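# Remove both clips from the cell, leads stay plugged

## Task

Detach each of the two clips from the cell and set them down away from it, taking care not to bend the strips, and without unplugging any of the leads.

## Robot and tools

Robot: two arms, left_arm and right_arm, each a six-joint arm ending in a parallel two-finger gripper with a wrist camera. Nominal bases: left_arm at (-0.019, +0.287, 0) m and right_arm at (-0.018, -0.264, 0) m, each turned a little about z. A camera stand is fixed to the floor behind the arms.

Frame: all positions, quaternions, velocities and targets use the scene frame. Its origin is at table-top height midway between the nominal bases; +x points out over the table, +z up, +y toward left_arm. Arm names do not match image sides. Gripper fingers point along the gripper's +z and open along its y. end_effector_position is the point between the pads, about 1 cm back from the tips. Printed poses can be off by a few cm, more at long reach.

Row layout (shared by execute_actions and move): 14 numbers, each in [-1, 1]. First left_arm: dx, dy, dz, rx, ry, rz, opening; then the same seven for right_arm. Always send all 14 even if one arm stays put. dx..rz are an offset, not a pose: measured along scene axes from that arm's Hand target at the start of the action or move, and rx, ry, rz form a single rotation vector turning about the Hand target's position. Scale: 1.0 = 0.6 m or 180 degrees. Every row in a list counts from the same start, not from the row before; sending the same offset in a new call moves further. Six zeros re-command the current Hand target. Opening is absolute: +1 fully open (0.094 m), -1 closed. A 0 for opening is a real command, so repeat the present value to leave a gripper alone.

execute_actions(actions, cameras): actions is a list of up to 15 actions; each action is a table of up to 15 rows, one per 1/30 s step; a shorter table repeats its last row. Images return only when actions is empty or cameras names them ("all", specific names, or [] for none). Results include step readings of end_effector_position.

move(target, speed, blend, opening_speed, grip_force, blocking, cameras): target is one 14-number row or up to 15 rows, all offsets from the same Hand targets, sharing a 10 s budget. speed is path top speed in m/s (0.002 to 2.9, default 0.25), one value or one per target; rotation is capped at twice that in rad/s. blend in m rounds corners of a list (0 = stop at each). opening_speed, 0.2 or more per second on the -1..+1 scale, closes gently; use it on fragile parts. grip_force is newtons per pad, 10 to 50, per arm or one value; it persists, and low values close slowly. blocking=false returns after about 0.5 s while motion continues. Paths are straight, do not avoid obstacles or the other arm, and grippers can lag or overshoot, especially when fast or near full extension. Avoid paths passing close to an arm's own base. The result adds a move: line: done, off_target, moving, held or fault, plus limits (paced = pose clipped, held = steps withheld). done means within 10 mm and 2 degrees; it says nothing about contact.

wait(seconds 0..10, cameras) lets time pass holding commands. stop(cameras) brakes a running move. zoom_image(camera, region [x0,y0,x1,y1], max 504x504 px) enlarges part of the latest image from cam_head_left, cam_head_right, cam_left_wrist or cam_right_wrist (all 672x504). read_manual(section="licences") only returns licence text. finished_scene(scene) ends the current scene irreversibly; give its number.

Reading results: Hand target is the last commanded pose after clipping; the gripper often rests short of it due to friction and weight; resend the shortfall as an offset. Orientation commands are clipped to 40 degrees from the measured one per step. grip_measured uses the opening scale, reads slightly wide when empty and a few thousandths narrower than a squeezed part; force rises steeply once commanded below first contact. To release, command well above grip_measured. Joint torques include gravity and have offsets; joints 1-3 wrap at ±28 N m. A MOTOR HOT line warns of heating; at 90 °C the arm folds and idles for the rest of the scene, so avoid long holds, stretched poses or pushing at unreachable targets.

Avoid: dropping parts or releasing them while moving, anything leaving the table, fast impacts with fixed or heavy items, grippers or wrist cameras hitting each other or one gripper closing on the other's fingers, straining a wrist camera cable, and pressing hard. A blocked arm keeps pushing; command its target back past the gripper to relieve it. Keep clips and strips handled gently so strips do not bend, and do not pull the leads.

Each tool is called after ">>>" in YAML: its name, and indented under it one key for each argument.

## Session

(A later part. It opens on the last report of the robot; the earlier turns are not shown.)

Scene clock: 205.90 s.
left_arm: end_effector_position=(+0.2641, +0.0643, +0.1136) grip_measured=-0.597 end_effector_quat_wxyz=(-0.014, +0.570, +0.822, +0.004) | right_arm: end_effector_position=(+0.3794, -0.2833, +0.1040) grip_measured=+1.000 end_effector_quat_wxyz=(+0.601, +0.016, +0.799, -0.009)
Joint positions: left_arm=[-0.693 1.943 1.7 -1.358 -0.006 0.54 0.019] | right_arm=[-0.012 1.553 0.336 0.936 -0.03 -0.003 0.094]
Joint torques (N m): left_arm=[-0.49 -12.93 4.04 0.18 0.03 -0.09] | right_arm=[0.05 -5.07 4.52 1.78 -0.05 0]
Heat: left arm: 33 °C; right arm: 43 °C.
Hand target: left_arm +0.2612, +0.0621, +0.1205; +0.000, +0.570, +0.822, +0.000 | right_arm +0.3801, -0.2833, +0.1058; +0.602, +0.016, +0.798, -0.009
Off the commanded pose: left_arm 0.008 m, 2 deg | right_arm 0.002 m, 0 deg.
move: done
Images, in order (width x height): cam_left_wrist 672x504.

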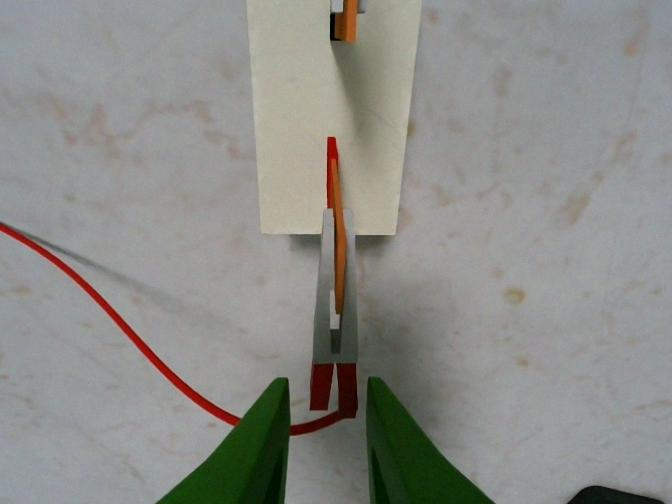

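>>> move:
  target: [-0.0018,-0.0022,0,0,0,0,-0.6,0,0,0,0,0,0,1]
  cameras: ["cam_left_wrist"]
  speed: 0.1

>>> zoom_image:
  camera: "cam_left_wrist"
  region: [200, 200, 500, 500]

Scene clock: 210.50 s.
left_arm: end_effector_position=(+0.2630, +0.0629, +0.1136) grip_measured=-0.597 end_effector_quat_wxyz=(-0.014, +0.570, +0.822, +0.004) | right_arm: end_effector_position=(+0.3794, -0.2833, +0.1040) grip_measured=+1.000 end_effector_quat_wxyz=(+0.601, +0.016, +0.799, -0.009)
Joint positions: left_arm=[-0.698 1.943 1.7 -1.358 -0.006 0.535 0.019] | right_arm=[-0.012 1.553 0.336 0.936 -0.03 -0.003 0.094]
Joint torques (N m): left_arm=[-0.5 -12.94 4.1 0.18 0.03 -0.08] | right_arm=[0.08 -5.23 4.56 1.79 -0.05 0.01]
Heat: left arm: 33 °C; right arm: 43 °C.
Hand target: left_arm +0.2601, +0.0608, +0.1205; +0.000, +0.570, +0.822, +0.000 | right_arm +0.3801, -0.2833, +0.1058; +0.602, +0.016, +0.798, -0.009
Off the commanded pose: left_arm 0.008 m, 2 deg | right_arm 0.002 m, 0 deg.
move: done
Images, in order (width x height): cam_left_wrist 672x504.

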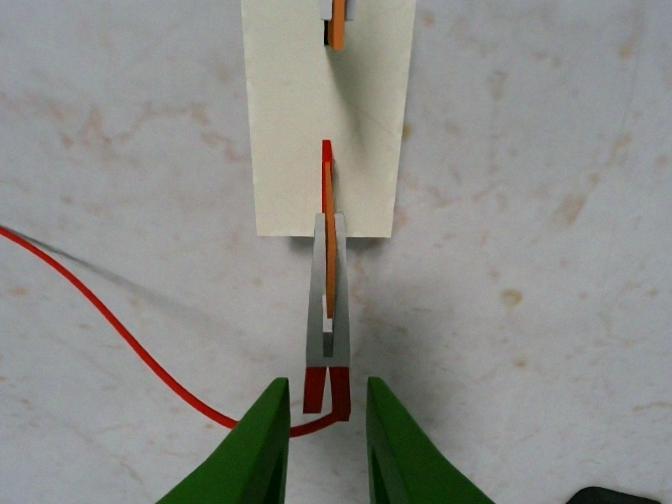

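Scaled by 1.680.

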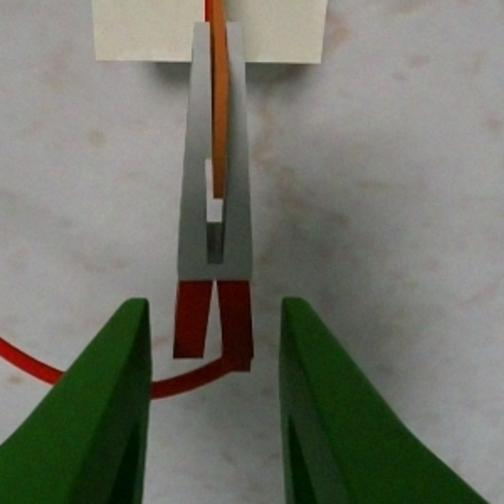

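>>> move:
  target: [0,0,0,0,0,0,-0.76,0,0,0,0,0,0,1]
  cameras: ["cam_left_wrist"]
  opening_speed: 0.2

>>> zoom_image:
  camera: "cam_left_wrist"
  region: [200, 200, 500, 500]

Scene clock: 214.63 s.
left_arm: end_effector_position=(+0.2630, +0.0629, +0.1136) grip_measured=-0.757 end_effector_quat_wxyz=(-0.014, +0.570, +0.822, +0.004) | right_arm: end_effector_position=(+0.3794, -0.2833, +0.1040) grip_measured=+1.000 end_effector_quat_wxyz=(+0.601, +0.016, +0.799, -0.009)
Joint positions: left_arm=[-0.698 1.943 1.7 -1.358 -0.006 0.535 0.011] | right_arm=[-0.012 1.553 0.336 0.936 -0.03 -0.003 0.094]
Joint torques (N m): left_arm=[-0.54 -12.94 4.05 0.18 0.02 -0.06] | right_arm=[0.12 -5.22 4.55 1.78 -0.03 0]
Heat: left arm: 33 °C; right arm: 43 °C.
Hand target: left_arm +0.2601, +0.0608, +0.1205; +0.000, +0.570, +0.822, +0.000 | right_arm +0.3801, -0.2833, +0.1058; +0.602, +0.016, +0.798, -0.009
Off the commanded pose: left_arm 0.008 m, 2 deg | right_arm 0.002 m, 0 deg.
move: done
Images, in order (width x height): cam_left_wrist 672x504.

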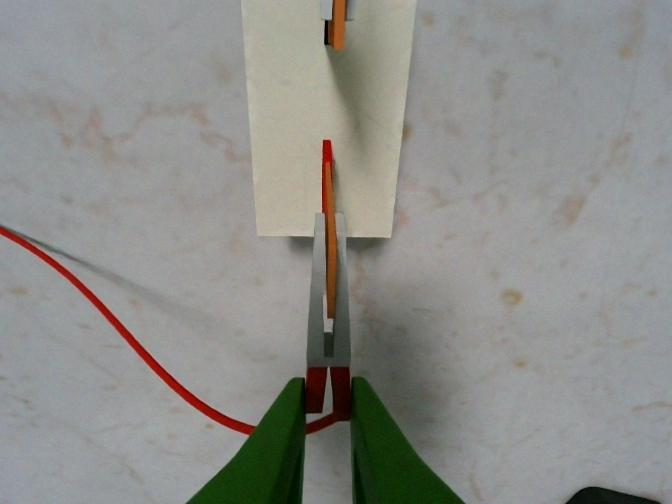

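Scaled by 1.680.

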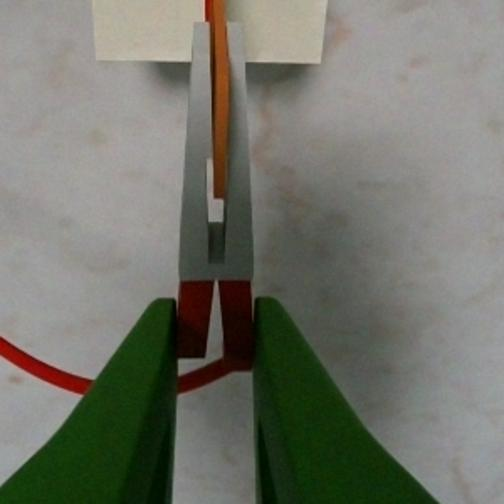

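>>> move:
  target: [0,0,0,0,0,0,-0.8,0,0,0,0,0,0,1]
  cameras: ["cam_left_wrist"]
  opening_speed: 0.2

>>> zoom_image:
  camera: "cam_left_wrist"
  region: [200, 200, 500, 500]

Scene clock: 218.40 s.
left_arm: end_effector_position=(+0.2631, +0.0629, +0.1136) grip_measured=-0.795 end_effector_quat_wxyz=(-0.014, +0.570, +0.822, +0.004) | right_arm: end_effector_position=(+0.3794, -0.2833, +0.1040) grip_measured=+1.000 end_effector_quat_wxyz=(+0.601, +0.016, +0.799, -0.009)
Joint positions: left_arm=[-0.698 1.943 1.7 -1.357 -0.006 0.535 0.01] | right_arm=[-0.012 1.553 0.336 0.936 -0.03 -0.003 0.094]
Joint torques (N m): left_arm=[-0.51 -12.94 4.08 0.18 0.03 -0.05] | right_arm=[0.17 -5.09 4.48 1.79 -0.06 0]
Heat: left arm: 33 °C; right arm: 43 °C.
Hand target: left_arm +0.2602, +0.0608, +0.1205; +0.000, +0.570, +0.821, +0.000 | right_arm +0.3801, -0.2833, +0.1058; +0.602, +0.016, +0.798, -0.009
Off the commanded pose: left_arm 0.008 m, 2 deg | right_arm 0.002 m, 0 deg.
move: done
Images, in order (width x height): cam_left_wrist 672x504.

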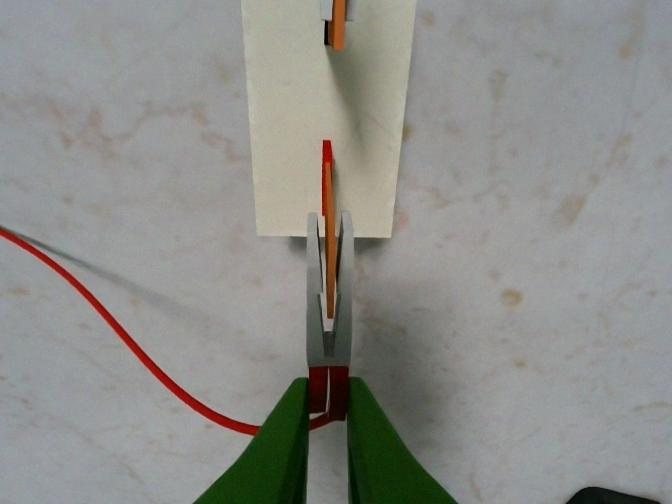

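Scaled by 1.680.

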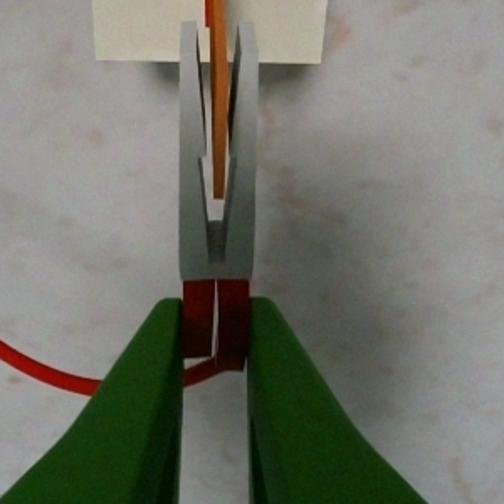

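>>> move:
  target: [0,0,0,0,0,0,-0.825,0,0,0,0,0,0,1]
  cameras: ["cam_left_wrist"]
  opening_speed: 0.2

>>> zoom_image:
  camera: "cam_left_wrist"
  region: [200, 200, 500, 500]

>>> move:
  target: [0,0,0.02,0,0,0,-0.825,0,0,0,0,0,0,1]
  cameras: ["cam_left_wrist"]
  speed: 0.1

Scene clock: 231.03 s.
left_arm: end_effector_position=(+0.2631, +0.0629, +0.1136) grip_measured=-0.819 end_effector_quat_wxyz=(-0.014, +0.570, +0.822, +0.004) | right_arm: end_effector_position=(+0.3794, -0.2833, +0.1040) grip_measured=+1.000 end_effector_quat_wxyz=(+0.601, +0.016, +0.799, -0.009)
Joint positions: left_arm=[-0.698 1.943 1.7 -1.357 -0.006 0.535 0.009] | right_arm=[-0.012 1.553 0.336 0.936 -0.03 -0.003 0.094]
Joint torques (N m): left_arm=[-0.5 -12.92 4.11 0.18 0.02 -0.05] | right_arm=[0.1 -5.22 4.49 1.79 -0.05 -0.01]
Heat: left arm: 33 °C; right arm: 43 °C.
Hand target: left_arm +0.2602, +0.0608, +0.1205; +0.000, +0.570, +0.821, +0.000 | right_arm +0.3801, -0.2833, +0.1058; +0.602, +0.016, +0.798, -0.009
Off the commanded pose: left_arm 0.008 m, 2 deg | right_arm 0.002 m, 0 deg.
move: done
Images, in order (width x height): cam_left_wrist 672x504.

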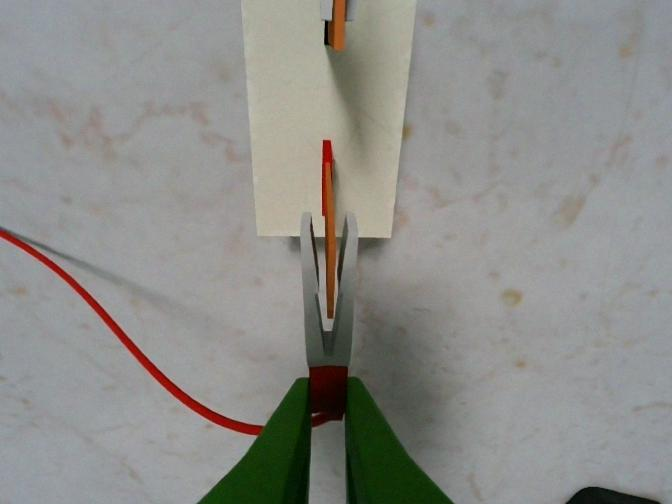

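Scaled by 1.680.

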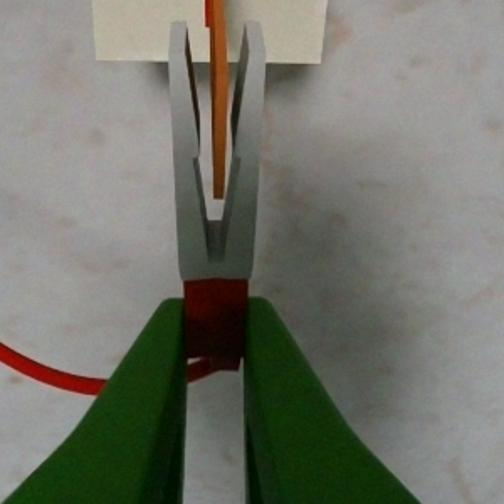

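Scene clock: 231.83 s.
left_arm: end_effector_position=(+0.2605, +0.0650, +0.1137) grip_measured=-0.819 end_effector_quat_wxyz=(-0.021, +0.570, +0.822, +0.005) | right_arm: end_effector_position=(+0.3794, -0.2833, +0.1040) grip_measured=+1.000 end_effector_quat_wxyz=(+0.601, +0.016, +0.799, -0.009)
Joint positions: left_arm=[-0.698 1.943 1.7 -1.371 -0.006 0.535 0.009] | right_arm=[-0.012 1.553 0.336 0.936 -0.03 -0.003 0.094]
Joint torques (N m): left_arm=[-0.49 -12.97 8.36 -0.2 0.03 -0.05] | right_arm=[0.13 -5.2 4.48 1.79 -0.03 0.01]
Heat: left arm: 33 °C; right arm: 43 °C.
Hand target: left_arm +0.2601, +0.0608, +0.1325; +0.000, +0.570, +0.821, +0.000 | right_arm +0.3801, -0.2833, +0.1058; +0.602, +0.016, +0.798, -0.009
Off the commanded pose: left_arm 0.019 m, 2 deg | right_arm 0.002 m, 0 deg.
move: off_target (left_arm)
Images, in order (width x height): cam_left_wrist 672x504.

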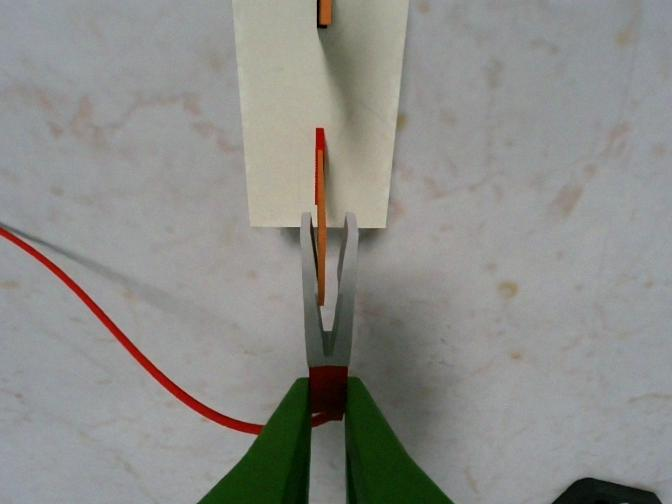

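>>> move:
  target: [0.003,0.0042,0.05,0,0,0,-0.825,0,0,0,0,0,0,1]
  cameras: ["cam_left_wrist","cam_head_right"]
  speed: 0.12

Scene clock: 236.33 s.
left_arm: end_effector_position=(+0.2615, +0.0641, +0.1494) grip_measured=-0.819 end_effector_quat_wxyz=(-0.013, +0.570, +0.822, +0.004) | right_arm: end_effector_position=(+0.3794, -0.2833, +0.1040) grip_measured=+1.000 end_effector_quat_wxyz=(+0.601, +0.016, +0.799, -0.009)
Joint positions: left_arm=[-0.698 1.943 1.843 -1.498 -0.006 0.535 0.009] | right_arm=[-0.012 1.553 0.336 0.936 -0.03 -0.003 0.094]
Joint torques (N m): left_arm=[0.13 -11.54 8.29 -0.11 0.02 0.04] | right_arm=[0.08 -5.05 4.55 1.79 -0.05 -0.01]
Heat: left arm: 34 °C; right arm: 43 °C.
Hand target: left_arm +0.2619, +0.0633, +0.1625; +0.000, +0.570, +0.821, +0.000 | right_arm +0.3801, -0.2833, +0.1058; +0.602, +0.016, +0.798, -0.009
Off the commanded pose: left_arm 0.013 m, 2 deg | right_arm 0.002 m, 0 deg.
move: off_target (left_arm)
Images, in order (width x height): cam_head_right 672x504, cam_left_wrist 672x504.

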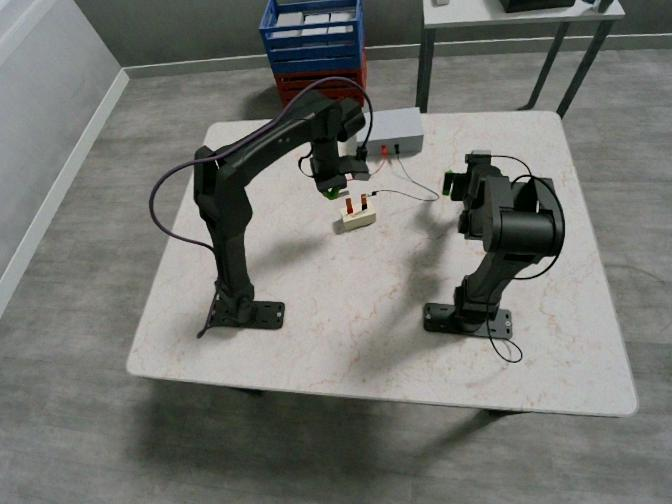

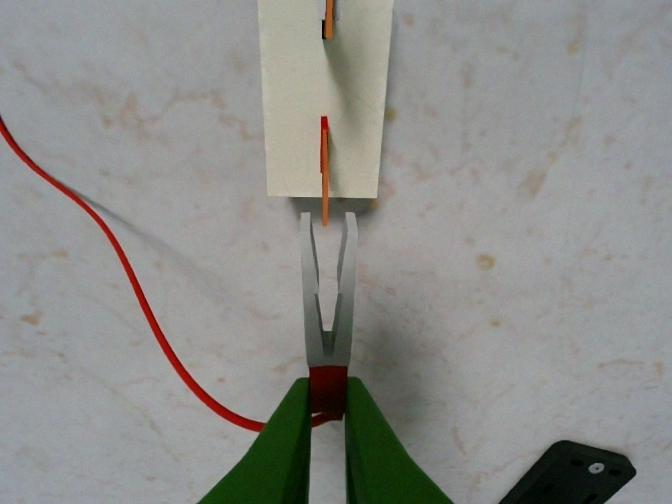

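>>> move:
  target:
    - [0.0,0.05,0.0,0,0,0,-0.825,0,0,0,0,0,0,1]
    - [0.06,0.21,-0.02,0,0,0,-0.825,0,0,0,0,0,0,1]
  cameras: ["cam_left_wrist","cam_head_right"]
  speed: 0.15
  blend: [0.02,0]

Scene clock: 245.50 s.
left_arm: end_effector_position=(+0.2998, +0.1906, +0.1399) grip_measured=-0.819 end_effector_quat_wxyz=(-0.021, +0.565, +0.825, -0.003) | right_arm: end_effector_position=(+0.3794, -0.2833, +0.1040) grip_measured=+1.000 end_effector_quat_wxyz=(+0.601, +0.016, +0.799, -0.009)
Joint positions: left_arm=[-0.321 1.849 1.679 -1.443 -0.006 0.901 0.009] | right_arm=[-0.012 1.553 0.336 0.936 -0.03 -0.003 0.094]
Joint torques (N m): left_arm=[-0.17 -13.09 4.34 0.13 0.01 0.09] | right_arm=[0.14 -5.16 4.51 1.77 -0.04 0.01]
Heat: left arm: 34 °C; right arm: 43 °C.
Hand target: left_arm +0.2980, +0.1893, +0.1505; +0.000, +0.570, +0.822, +0.000 | right_arm +0.3801, -0.2833, +0.1058; +0.602, +0.016, +0.798, -0.009
Off the commanded pose: left_arm 0.011 m, 3 deg | right_arm 0.002 m, 0 deg.
move: off_target (left_arm); blend cut to 0.0149 m at target 1
Images, in order (width x height): cam_head_right 672x504, cam_left_wrist 672x504.

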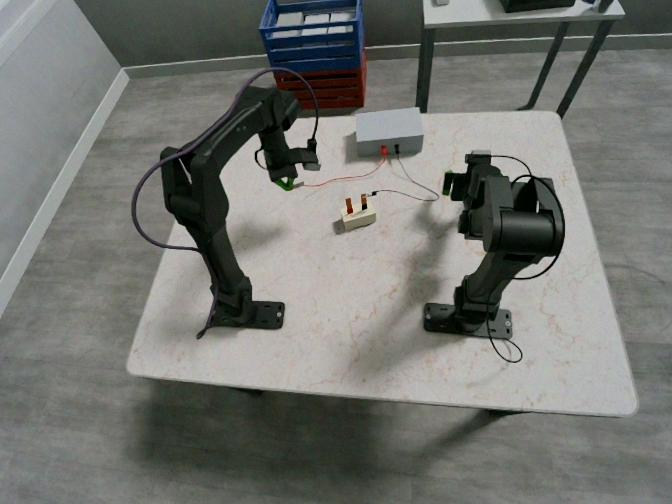

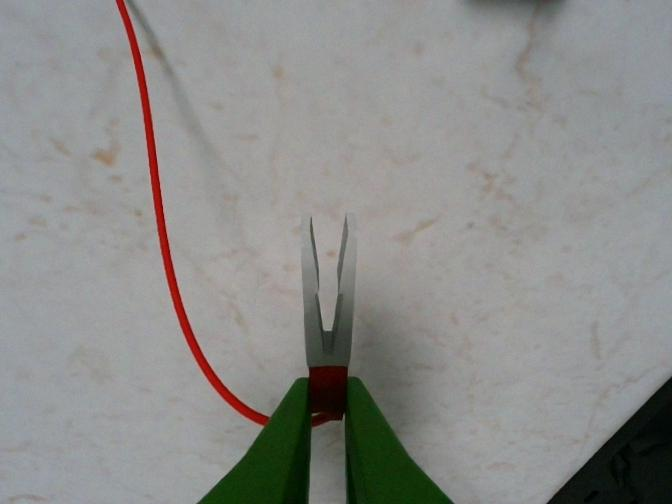

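>>> move:
  target: [0.015,-0.03,-0.17,0,0,0,-0.825,0,0,0,0,0,0,1]
  cameras: ["cam_left_wrist"]
  speed: 0.15

Scene clock: 251.30 s.
left_arm: end_effector_position=(+0.3078, +0.1745, +0.0546) grip_measured=-0.819 end_effector_quat_wxyz=(+0.002, +0.569, +0.822, +0.004) | right_arm: end_effector_position=(+0.3794, -0.2833, +0.1040) grip_measured=+1.000 end_effector_quat_wxyz=(+0.601, +0.016, +0.799, -0.009)
Joint positions: left_arm=[-0.359 1.882 1.382 -1.064 -0.006 0.873 0.009] | right_arm=[-0.012 1.553 0.336 0.936 -0.03 -0.003 0.094]
Joint torques (N m): left_arm=[-0.47 -8.42 4.75 0.25 0.03 -0.05] | right_arm=[0.09 -5.11 4.51 1.79 -0.05 -0.03]
Heat: left arm: 33 °C; right arm: 43 °C.
Hand target: left_arm +0.3068, +0.1713, +0.0484; +0.000, +0.570, +0.822, +0.000 | right_arm +0.3801, -0.2833, +0.1058; +0.602, +0.016, +0.798, -0.009
Off the commanded pose: left_arm 0.007 m, 1 deg | right_arm 0.002 m, 0 deg.
move: done
Images, in order (width x height): cam_left_wrist 672x504.

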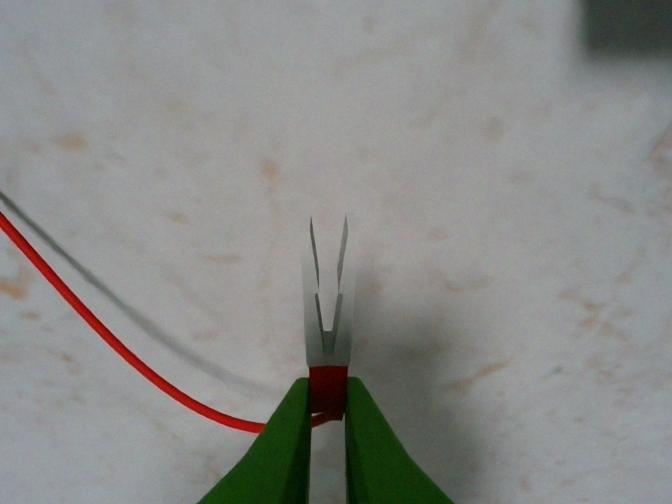

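>>> move:
  target: [0,0,-0.055,0,0,0,-0.825,0,0,0,0,0,0,1]
  cameras: ["cam_left_wrist","cam_head_right"]
  speed: 0.08

Scene clock: 255.37 s.
left_arm: end_effector_position=(+0.3089, +0.1741, +0.0230) grip_measured=-0.819 end_effector_quat_wxyz=(+0.004, +0.569, +0.822, +0.004) | right_arm: end_effector_position=(+0.3794, -0.2833, +0.1040) grip_measured=+1.000 end_effector_quat_wxyz=(+0.601, +0.016, +0.799, -0.009)
Joint positions: left_arm=[-0.359 1.92 1.302 -0.942 -0.006 0.873 0.009] | right_arm=[-0.012 1.553 0.336 0.936 -0.03 -0.003 0.094]
Joint torques (N m): left_arm=[-0.49 -8.21 4.42 0.27 0.02 -0.04] | right_arm=[0.1 -5.16 4.53 1.79 -0.07 0]
Heat: left arm: 33 °C; right arm: 43 °C.
Hand target: left_arm +0.3068, +0.1713, +0.0154; +0.000, +0.570, +0.821, +0.000 | right_arm +0.3801, -0.2833, +0.1058; +0.602, +0.016, +0.798, -0.009
Off the commanded pose: left_arm 0.008 m, 1 deg | right_arm 0.002 m, 0 deg.
move: done
Images, in order (width x height): cam_head_right 672x504, cam_left_wrist 672x504.

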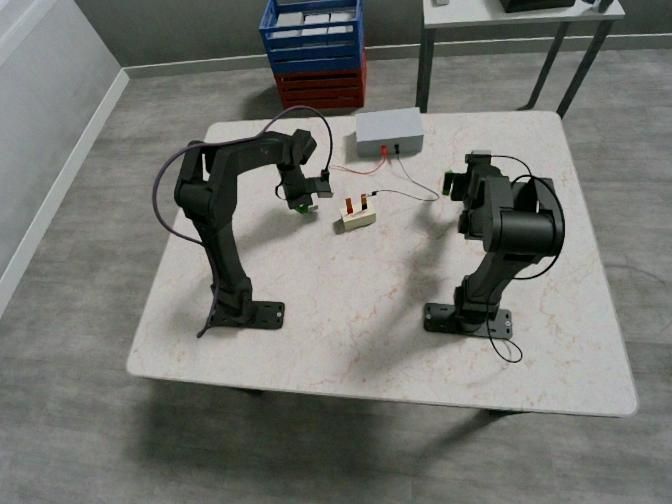

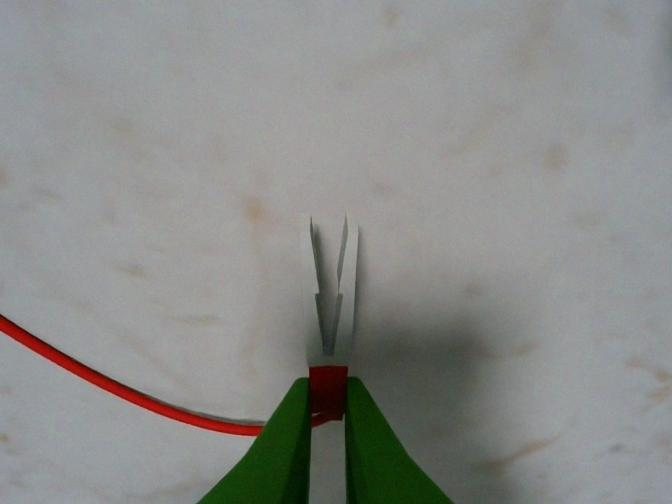

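>>> move:
  target: [0,0,-0.016,0,0,0,-0.825,0,0,0,0,0,0,1]
  cameras: ["cam_left_wrist"]
  speed: 0.03

Scene clock: 258.13 s.
left_arm: end_effector_position=(+0.3092, +0.1739, +0.0176) grip_measured=-0.819 end_effector_quat_wxyz=(+0.006, +0.569, +0.822, +0.005) | right_arm: end_effector_position=(+0.3794, -0.2833, +0.1040) grip_measured=+1.000 end_effector_quat_wxyz=(+0.601, +0.016, +0.799, -0.009)
Joint positions: left_arm=[-0.359 1.926 1.287 -0.918 -0.006 0.873 0.009] | right_arm=[-0.012 1.553 0.336 0.936 -0.03 -0.003 0.094]
Joint torques (N m): left_arm=[-0.49 -7.65 3.79 0.4 0.02 -0.04] | right_arm=[0.1 -5.12 4.59 1.79 -0.07 -0.01]
Heat: left arm: 33 °C; right arm: 43 °C.
Hand target: left_arm +0.3069, +0.1712, +0.0059; +0.000, +0.570, +0.821, +0.000 | right_arm +0.3801, -0.2833, +0.1058; +0.602, +0.016, +0.798, -0.009
Off the commanded pose: left_arm 0.012 m, 1 deg | right_arm 0.002 m, 0 deg.
move: off_target (left_arm)
Images, in order (width x height): cam_left_wrist 672x504.

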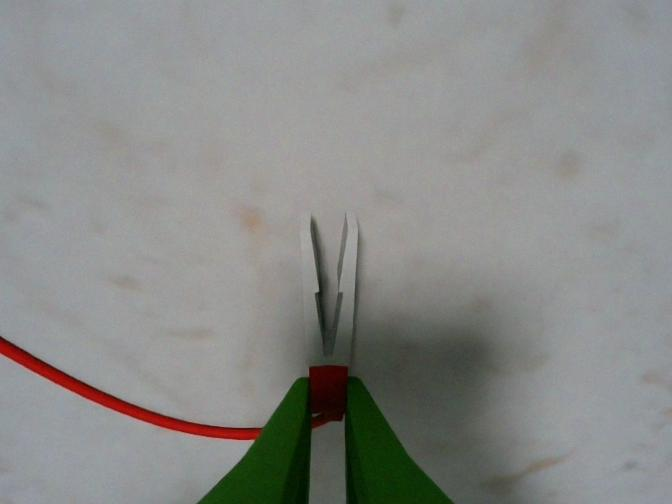

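>>> move:
  target: [0,0,-0.006,0,0,0,-0.825,0,0,0,0,0,0,1]
  cameras: ["cam_left_wrist"]
  speed: 0.03

>>> zoom_image:
  camera: "cam_left_wrist"
  region: [200, 200, 500, 500]

Scene clock: 263.23 s.
left_arm: end_effector_position=(+0.3092, +0.1739, +0.0173) grip_measured=-0.819 end_effector_quat_wxyz=(+0.006, +0.569, +0.822, +0.005) | right_arm: end_effector_position=(+0.3794, -0.2833, +0.1040) grip_measured=+1.000 end_effector_quat_wxyz=(+0.601, +0.016, +0.799, -0.009)
Joint positions: left_arm=[-0.359 1.926 1.286 -0.916 -0.006 0.873 0.009] | right_arm=[-0.012 1.553 0.336 0.936 -0.03 -0.003 0.094]
Joint torques (N m): left_arm=[-0.47 -7.17 3.25 0.53 0.03 -0.04] | right_arm=[0.14 -5.09 4.49 1.79 -0.07 0]
Heat: left arm: 33 °C; right arm: 43 °C.
Hand target: left_arm +0.3069, +0.1712, +0.0023; +0.000, +0.570, +0.821, +0.000 | right_arm +0.3801, -0.2833, +0.1058; +0.602, +0.016, +0.798, -0.009
Off the commanded pose: left_arm 0.015 m, 1 deg | right_arm 0.002 m, 0 deg.
move: off_target (left_arm)
Images, in order (width x height): cam_left_wrist 672x504.

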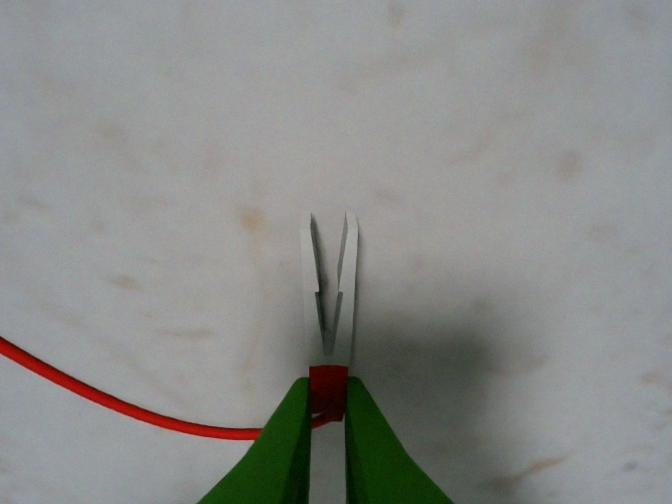

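Scaled by 1.680.

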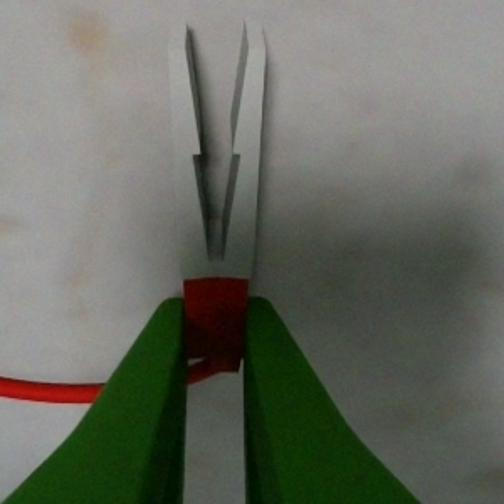

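>>> move:
  target: [0,0,0.01,0,0,0,-0.5,0,0,0,0,0,0,1]
  opening_speed: 0.2
  speed: 0.05
  cameras: ["cam_left_wrist"]

Scene clock: 267.57 s.
left_arm: end_effector_position=(+0.3103, +0.1736, +0.0169) grip_measured=-0.503 end_effector_quat_wxyz=(+0.008, +0.569, +0.822, +0.005) | right_arm: end_effector_position=(+0.3794, -0.2833, +0.1040) grip_measured=+1.000 end_effector_quat_wxyz=(+0.601, +0.016, +0.799, -0.009)
Joint positions: left_arm=[-0.359 1.927 1.286 -0.911 -0.006 0.872 0.023] | right_arm=[-0.012 1.553 0.336 0.936 -0.03 -0.003 0.094]
Joint torques (N m): left_arm=[-0.47 -7.92 4.44 0.25 0.01 -0.04] | right_arm=[0.1 -5.16 4.52 1.79 -0.04 0]
Heat: left arm: 33 °C; right arm: 43 °C.
Hand target: left_arm +0.3069, +0.1712, +0.0083; +0.000, +0.570, +0.822, +0.000 | right_arm +0.3801, -0.2833, +0.1058; +0.602, +0.016, +0.798, -0.009
Off the commanded pose: left_arm 0.010 m, 1 deg | right_arm 0.002 m, 0 deg.
move: done
Images, in order (width x height): cam_left_wrist 672x504.

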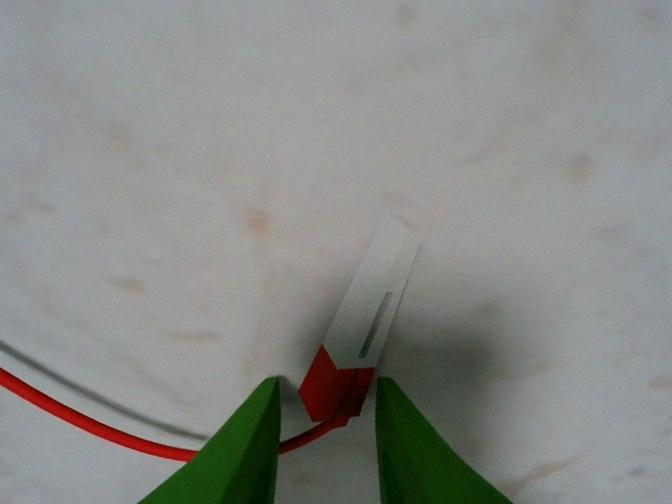

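>>> move:
  target:
    - [0,0,0.10,0,0,0,-0.4,0,0,0,0,0,0,1]
    - [-0.02,0.18,0.30,0,0,0,-0.4,0,0,0,0,0,0,1]
  speed: [0.1,0.3]
  blend: [0.02,0]
  cameras: ["cam_left_wrist","cam_head_right","cam_head_left"]

Scene clock: 272.83 s.
left_arm: end_effector_position=(+0.2978, +0.2807, +0.1750) grip_measured=-0.403 end_effector_quat_wxyz=(-0.006, +0.566, +0.825, -0.001) | right_arm: end_effector_position=(+0.3794, -0.2833, +0.1040) grip_measured=+1.000 end_effector_quat_wxyz=(+0.601, +0.016, +0.799, -0.009)
Joint positions: left_arm=[-0.047 1.771 1.723 -1.534 -0.005 1.175 0.028] | right_arm=[-0.012 1.553 0.336 0.936 -0.03 -0.003 0.094]
Joint torques (N m): left_arm=[-0.14 -10.73 7.31 -0.15 0.01 0.13] | right_arm=[0.13 -5.12 4.49 1.78 -0.06 0.01]
Heat: left arm: 33 °C; right arm: 43 °C.
Hand target: left_arm +0.2949, +0.2793, +0.1883; +0.000, +0.570, +0.821, +0.000 | right_arm +0.3801, -0.2833, +0.1058; +0.602, +0.016, +0.798, -0.009
Off the commanded pose: left_arm 0.014 m, 1 deg | right_arm 0.002 m, 0 deg.
joint sent to its limit (left arm) — joint 4 (wrist pitch), lower limit. The joint targets still meet the commanded pose.
move: off_target (left_arm)
Images, in order (width x height): cam_head_left 672x504, cam_head_right 672x504, cam_left_wrist 672x504.

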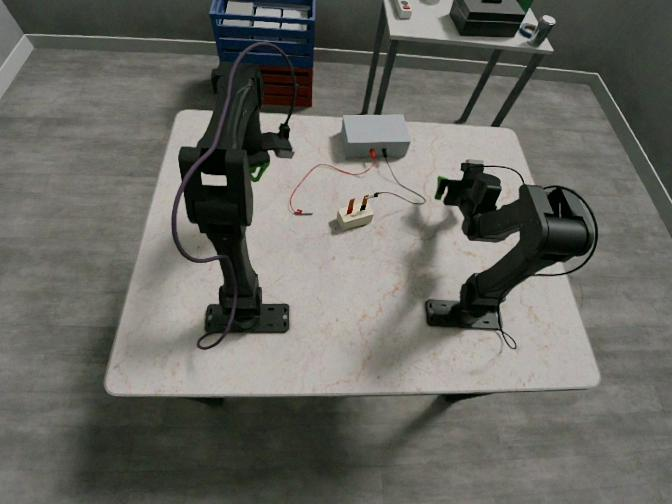

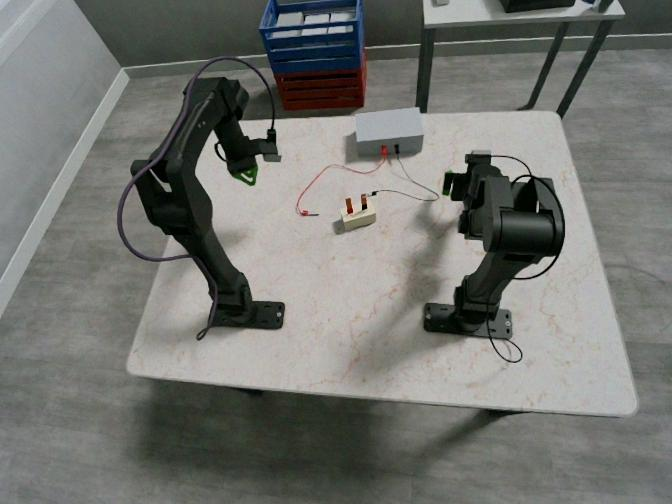

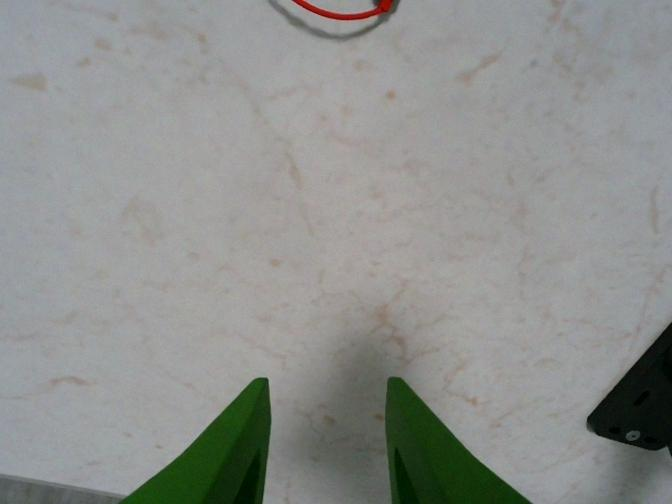

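>>> move:
  target:
    - [0,0,0,0,0,0,-0.4,-0.05,0.1,0.2,0,0,0,0.0]
    - [0,0,0,0,0,0,-0.4,-0.130,0.388,0.13,-0.3868,0.277,0.5253,-0.3]
  cameras: ["cam_right_wrist","cam_head_right","cam_head_left"]
  blend: [0.03,0]

>>> zoom_image:
  camera: "cam_right_wrist"
  region: [150, 50, 600, 500]

Scene clock: 292.40 s.
left_arm: end_effector_position=(+0.2977, +0.2807, +0.1750) grip_measured=-0.403 end_effector_quat_wxyz=(-0.006, +0.566, +0.825, -0.001) | right_arm: end_effector_position=(+0.3104, -0.0470, +0.1890) grip_measured=-0.298 end_effector_quat_wxyz=(-0.058, +0.817, -0.574, +0.024)
Joint positions: left_arm=[-0.047 1.771 1.723 -1.534 -0.005 1.175 0.028] | right_arm=[0.635 1.963 2.024 -1.506 0.001 -1.335 0.033]
Joint torques (N m): left_arm=[-0.16 -10.73 7.32 -0.13 0.01 0.1] | right_arm=[0.31 -7.56 6.39 0.04 -0.06 -0.07]
Heat: left arm: 35 °C; right arm: 42 °C.
Hand target: left_arm +0.2949, +0.2793, +0.1883; +0.000, +0.570, +0.822, +0.000 | right_arm +0.3022, -0.0505, +0.1839; +0.000, +0.822, -0.570, +0.000
Off the commanded pose: left_arm 0.014 m, 1 deg | right_arm 0.010 m, 7 deg.
joint sent to its limit (left arm) — joint 4 (wrist pitch), lower limit. The joint targets still meet the commanded pose.
joint sent to its limit (right arm) — joint 4 (wrist pitch), lower limit. The joint targets are off in orientation, not in position.
move: off_target (left_arm, right_arm); target 2's new opening was sent with right_arm's hand 0.010 m and 7 deg from that target
Images, in order (width x height): cam_head_left 672x504, cam_head_right 672x504, cam_right_wrist 672x504.

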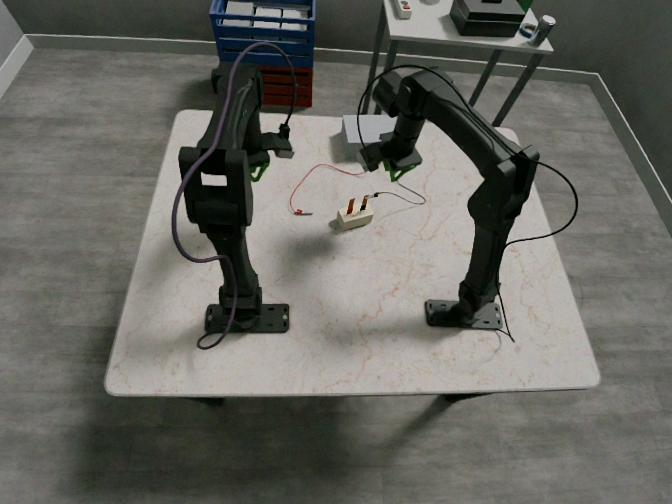

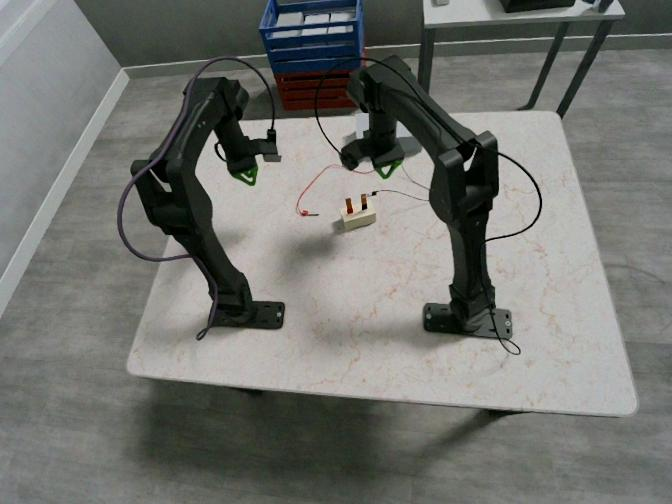

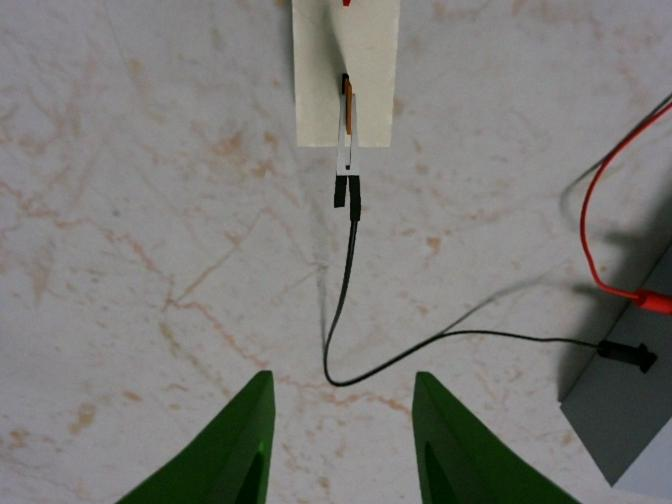

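Scaled by 1.120.

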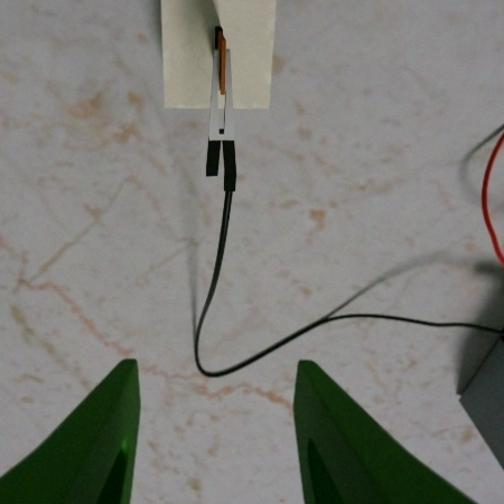

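>>> move:
  target: [0,0,0,0,0,0,-0.4,0.023,0.054,-0.0815,0,0,0,-0.3]
  cameras: ["cam_right_wrist","cam_head_right"]
  speed: 0.15

Scene clock: 307.60 s.
left_arm: end_effector_position=(+0.2977, +0.2807, +0.1750) grip_measured=-0.403 end_effector_quat_wxyz=(-0.006, +0.566, +0.825, -0.001) | right_arm: end_effector_position=(+0.3181, -0.0188, +0.1373) grip_measured=-0.298 end_effector_quat_wxyz=(-0.009, +0.823, -0.568, +0.005)
Joint positions: left_arm=[-0.047 1.771 1.723 -1.534 -0.005 1.175 0.028] | right_arm=[0.683 2.142 2.09 -1.498 0.004 -1.303 0.033]
Joint torques (N m): left_arm=[-0.12 -10.71 7.34 -0.13 0.02 0.11] | right_arm=[0.31 -9.46 6.27 0.15 -0.09 0.1]
Heat: left arm: 36 °C; right arm: 40 °C.
Hand target: left_arm +0.2949, +0.2793, +0.1883; +0.000, +0.570, +0.822, +0.000 | right_arm +0.3160, -0.0180, +0.1350; +0.000, +0.822, -0.570, +0.000
Off the commanded pose: left_arm 0.014 m, 1 deg | right_arm 0.003 m, 1 deg.
joint sent to its limit (left arm) — joint 4 (wrist pitch), lower limit. The joint targets still meet the commanded pose.
move: off_target (left_arm)
Images, in order (width x height): cam_head_right 672x504, cam_right_wrist 672x504.

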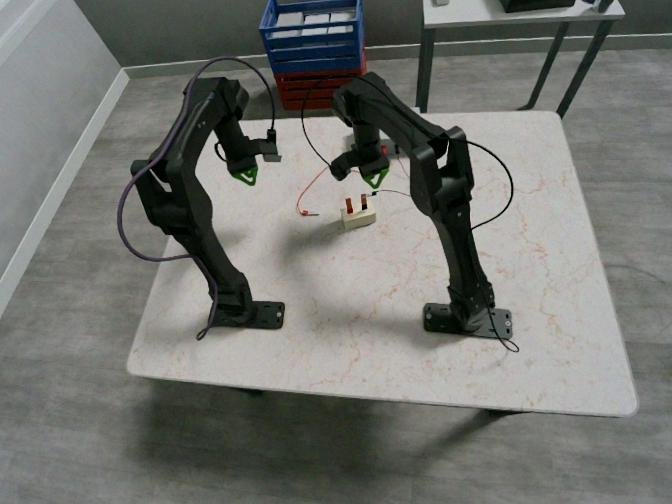

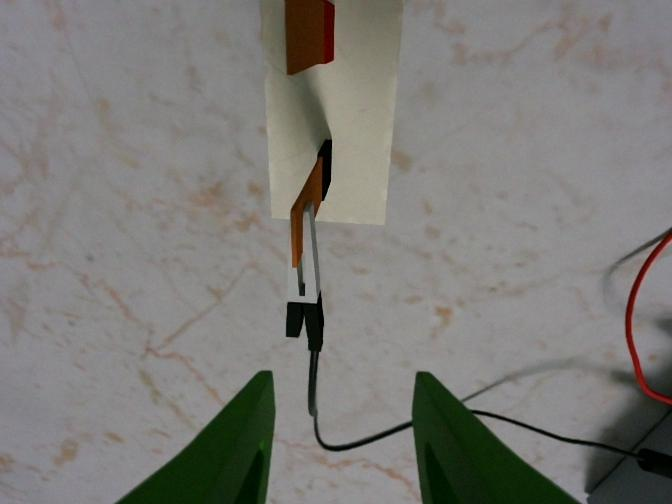

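>>> move:
  target:
    - [0,0,0,0,0,0,-0.4,-0.0133,-0.011,0.01,0,0,0,-0.3]
    - [0,0,0,0,0,0,-0.4,-0.0133,-0.011,-0.0333,0,0,0,-0.3]
  cameras: ["cam_right_wrist"]
  speed: 0.1
  blend: [0.005,0]

>>> zoom_image:
  camera: "cam_right_wrist"
  region: [200, 200, 500, 500]

Scene clock: 317.87 s.
left_arm: end_effector_position=(+0.2977, +0.2807, +0.1750) grip_measured=-0.403 end_effector_quat_wxyz=(-0.006, +0.566, +0.825, -0.001) | right_arm: end_effector_position=(+0.3133, -0.0223, +0.1022) grip_measured=-0.298 end_effector_quat_wxyz=(+0.008, +0.823, -0.568, -0.001)
Joint positions: left_arm=[-0.047 1.771 1.723 -1.534 -0.005 1.175 0.028] | right_arm=[0.683 2.139 1.944 -1.393 0.004 -1.303 0.033]
Joint torques (N m): left_arm=[-0.12 -10.74 7.32 -0.14 0.01 0.11] | right_arm=[0.21 -13.65 4 0.11 -0.09 0.07]
Heat: left arm: 36 °C; right arm: 38 °C.
Hand target: left_arm +0.2949, +0.2793, +0.1883; +0.000, +0.570, +0.822, +0.000 | right_arm +0.3080, -0.0247, +0.1150; +0.000, +0.822, -0.570, +0.000
Off the commanded pose: left_arm 0.014 m, 1 deg | right_arm 0.014 m, 1 deg.
joint sent to its limit (left arm) — joint 4 (wrist pitch), lower limit. The joint targets still meet the commanded pose.
move: off_target (left_arm, right_arm)
Images, in order (width x height): cam_right_wrist 672x504.

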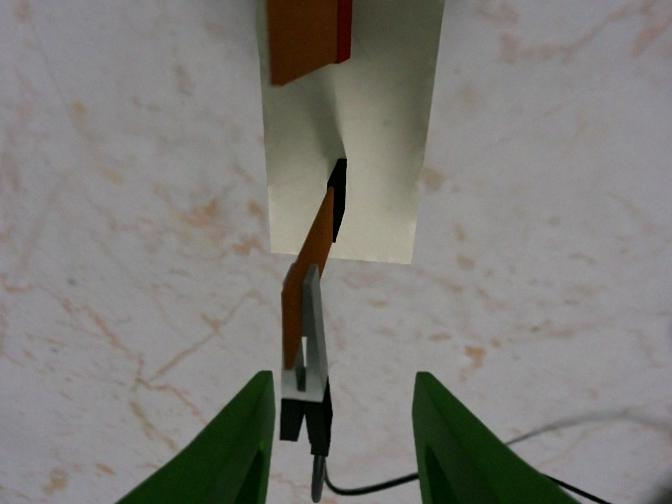

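Scaled by 1.680.

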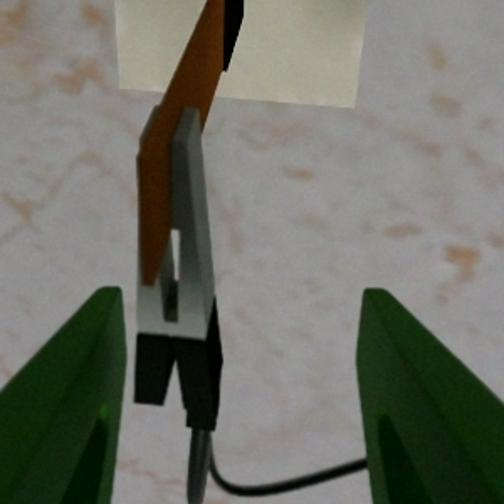

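>>> move:
  target: [0,0,0,0,0,0,-0.4,0,-0.003,0.04,0,0,0,-0.3]
  cameras: []
  speed: 0.15

>>> move:
  target: [0,0,0,0,0,0,-0.4,-0.006,0,0,0,0,0,-0.3]
  cameras: ["cam_right_wrist"]
  speed: 0.15

Scene clock: 328.30 s.
left_arm: end_effector_position=(+0.2977, +0.2807, +0.1750) grip_measured=-0.403 end_effector_quat_wxyz=(-0.006, +0.566, +0.825, -0.001) | right_arm: end_effector_position=(+0.3110, -0.0240, +0.1212) grip_measured=-0.298 end_effector_quat_wxyz=(+0.011, +0.823, -0.568, -0.002)
Joint positions: left_arm=[-0.047 1.771 1.723 -1.534 -0.005 1.175 0.028] | right_arm=[0.683 2.139 2.02 -1.474 0.004 -1.303 0.033]
Joint torques (N m): left_arm=[-0.12 -10.74 7.35 -0.13 0.01 0.1] | right_arm=[-0.12 -13.07 6.28 0 -0.08 0.03]
Heat: left arm: 36 °C; right arm: 38 °C.
Hand target: left_arm +0.2949, +0.2793, +0.1883; +0.000, +0.570, +0.822, +0.000 | right_arm +0.3080, -0.0265, +0.1390; +0.000, +0.822, -0.570, +0.000
Off the commanded pose: left_arm 0.014 m, 1 deg | right_arm 0.018 m, 1 deg.
joint sent to its limit (left arm) — joint 4 (wrist pitch), lower limit. The joint targets still meet the commanded pose.
move: off_target (left_arm, right_arm)
No camera images: "cameras" was empty.

Scene clock: 329.07 s.
left_arm: end_effector_position=(+0.2977, +0.2807, +0.1750) grip_measured=-0.403 end_effector_quat_wxyz=(-0.006, +0.566, +0.825, -0.001) | right_arm: end_effector_position=(+0.3109, -0.0240, +0.1249) grip_measured=-0.298 end_effector_quat_wxyz=(+0.006, +0.823, -0.568, +0.000)
Joint positions: left_arm=[-0.047 1.771 1.723 -1.534 -0.005 1.175 0.028] | right_arm=[0.683 2.129 2.02 -1.474 0.004 -1.303 0.033]
Joint torques (N m): left_arm=[-0.09 -10.74 7.36 -0.14 0.02 0.11] | right_arm=[0.35 -13.2 4.86 0.09 -0.09 0.08]
Heat: left arm: 36 °C; right arm: 38 °C.
Hand target: left_arm +0.2949, +0.2793, +0.1883; +0.000, +0.570, +0.822, +0.000 | right_arm +0.3044, -0.0265, +0.1391; +0.000, +0.822, -0.570, +0.000
Off the commanded pose: left_arm 0.014 m, 1 deg | right_arm 0.016 m, 1 deg.
joint sent to its limit (left arm) — joint 4 (wrist pitch), lower limit. The joint targets still meet the commanded pose.
move: off_target (left_arm, right_arm)
Images, in order (width x height): cam_right_wrist 672x504.

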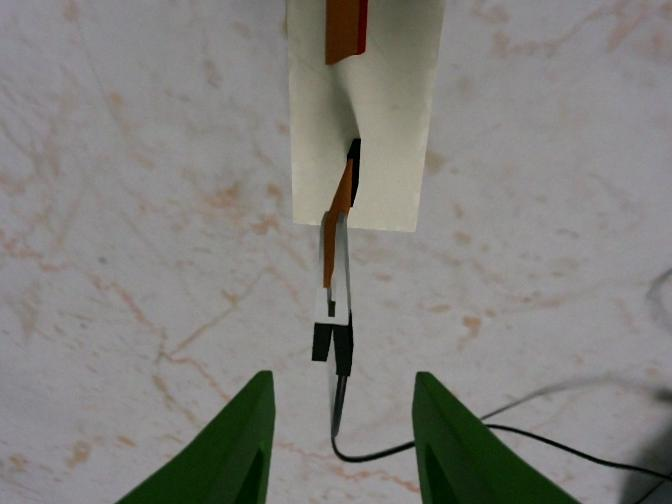

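>>> move:
  target:
    - [0,0,0,0,0,0,-0.4,-0.01,-0.01,0.05,0,0,0,-0.3]
    - [0,0,0,0,0,0,-0.4,0.0065,-0.001,-0.028,0,0,0,-0.3]
  cameras: ["cam_right_wrist"]
  speed: 0.12

Scene clock: 341.17 s.
left_arm: end_effector_position=(+0.2977, +0.2807, +0.1750) grip_measured=-0.403 end_effector_quat_wxyz=(-0.006, +0.566, +0.825, -0.001) | right_arm: end_effector_position=(+0.3119, -0.0233, +0.1341) grip_measured=-0.298 end_effector_quat_wxyz=(-0.021, +0.822, -0.568, +0.009)
Joint positions: left_arm=[-0.047 1.771 1.723 -1.534 -0.005 1.175 0.028] | right_arm=[0.683 2.072 1.968 -1.422 0.004 -1.303 0.033]
Joint torques (N m): left_arm=[-0.16 -10.77 7.35 -0.13 0.02 0.1] | right_arm=[-0.27 -8.59 4.23 0.26 -0.09 -0.01]
Heat: left arm: 37 °C; right arm: 37 °C.
Hand target: left_arm +0.2949, +0.2793, +0.1883; +0.000, +0.570, +0.822, +0.000 | right_arm +0.3082, -0.0271, +0.1222; +0.001, +0.822, -0.570, +0.000
Off the commanded pose: left_arm 0.014 m, 1 deg | right_arm 0.013 m, 3 deg.
joint sent to its limit (left arm) — joint 4 (wrist pitch), lower limit. The joint targets still meet the commanded pose.
move: off_target (left_arm, right_arm)
Images, in order (width x height): cam_right_wrist 672x504.

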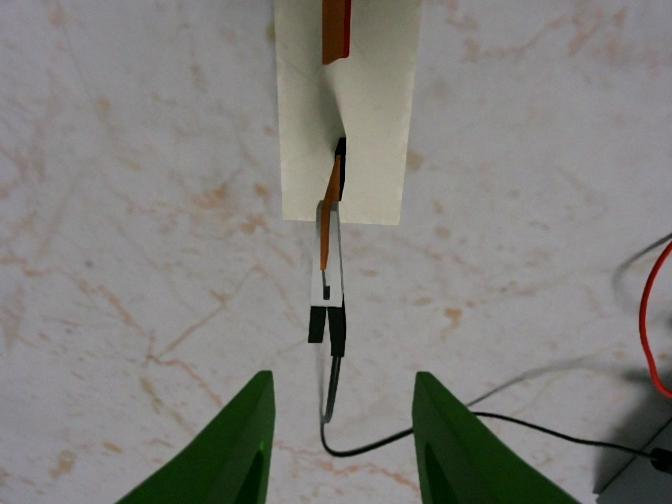

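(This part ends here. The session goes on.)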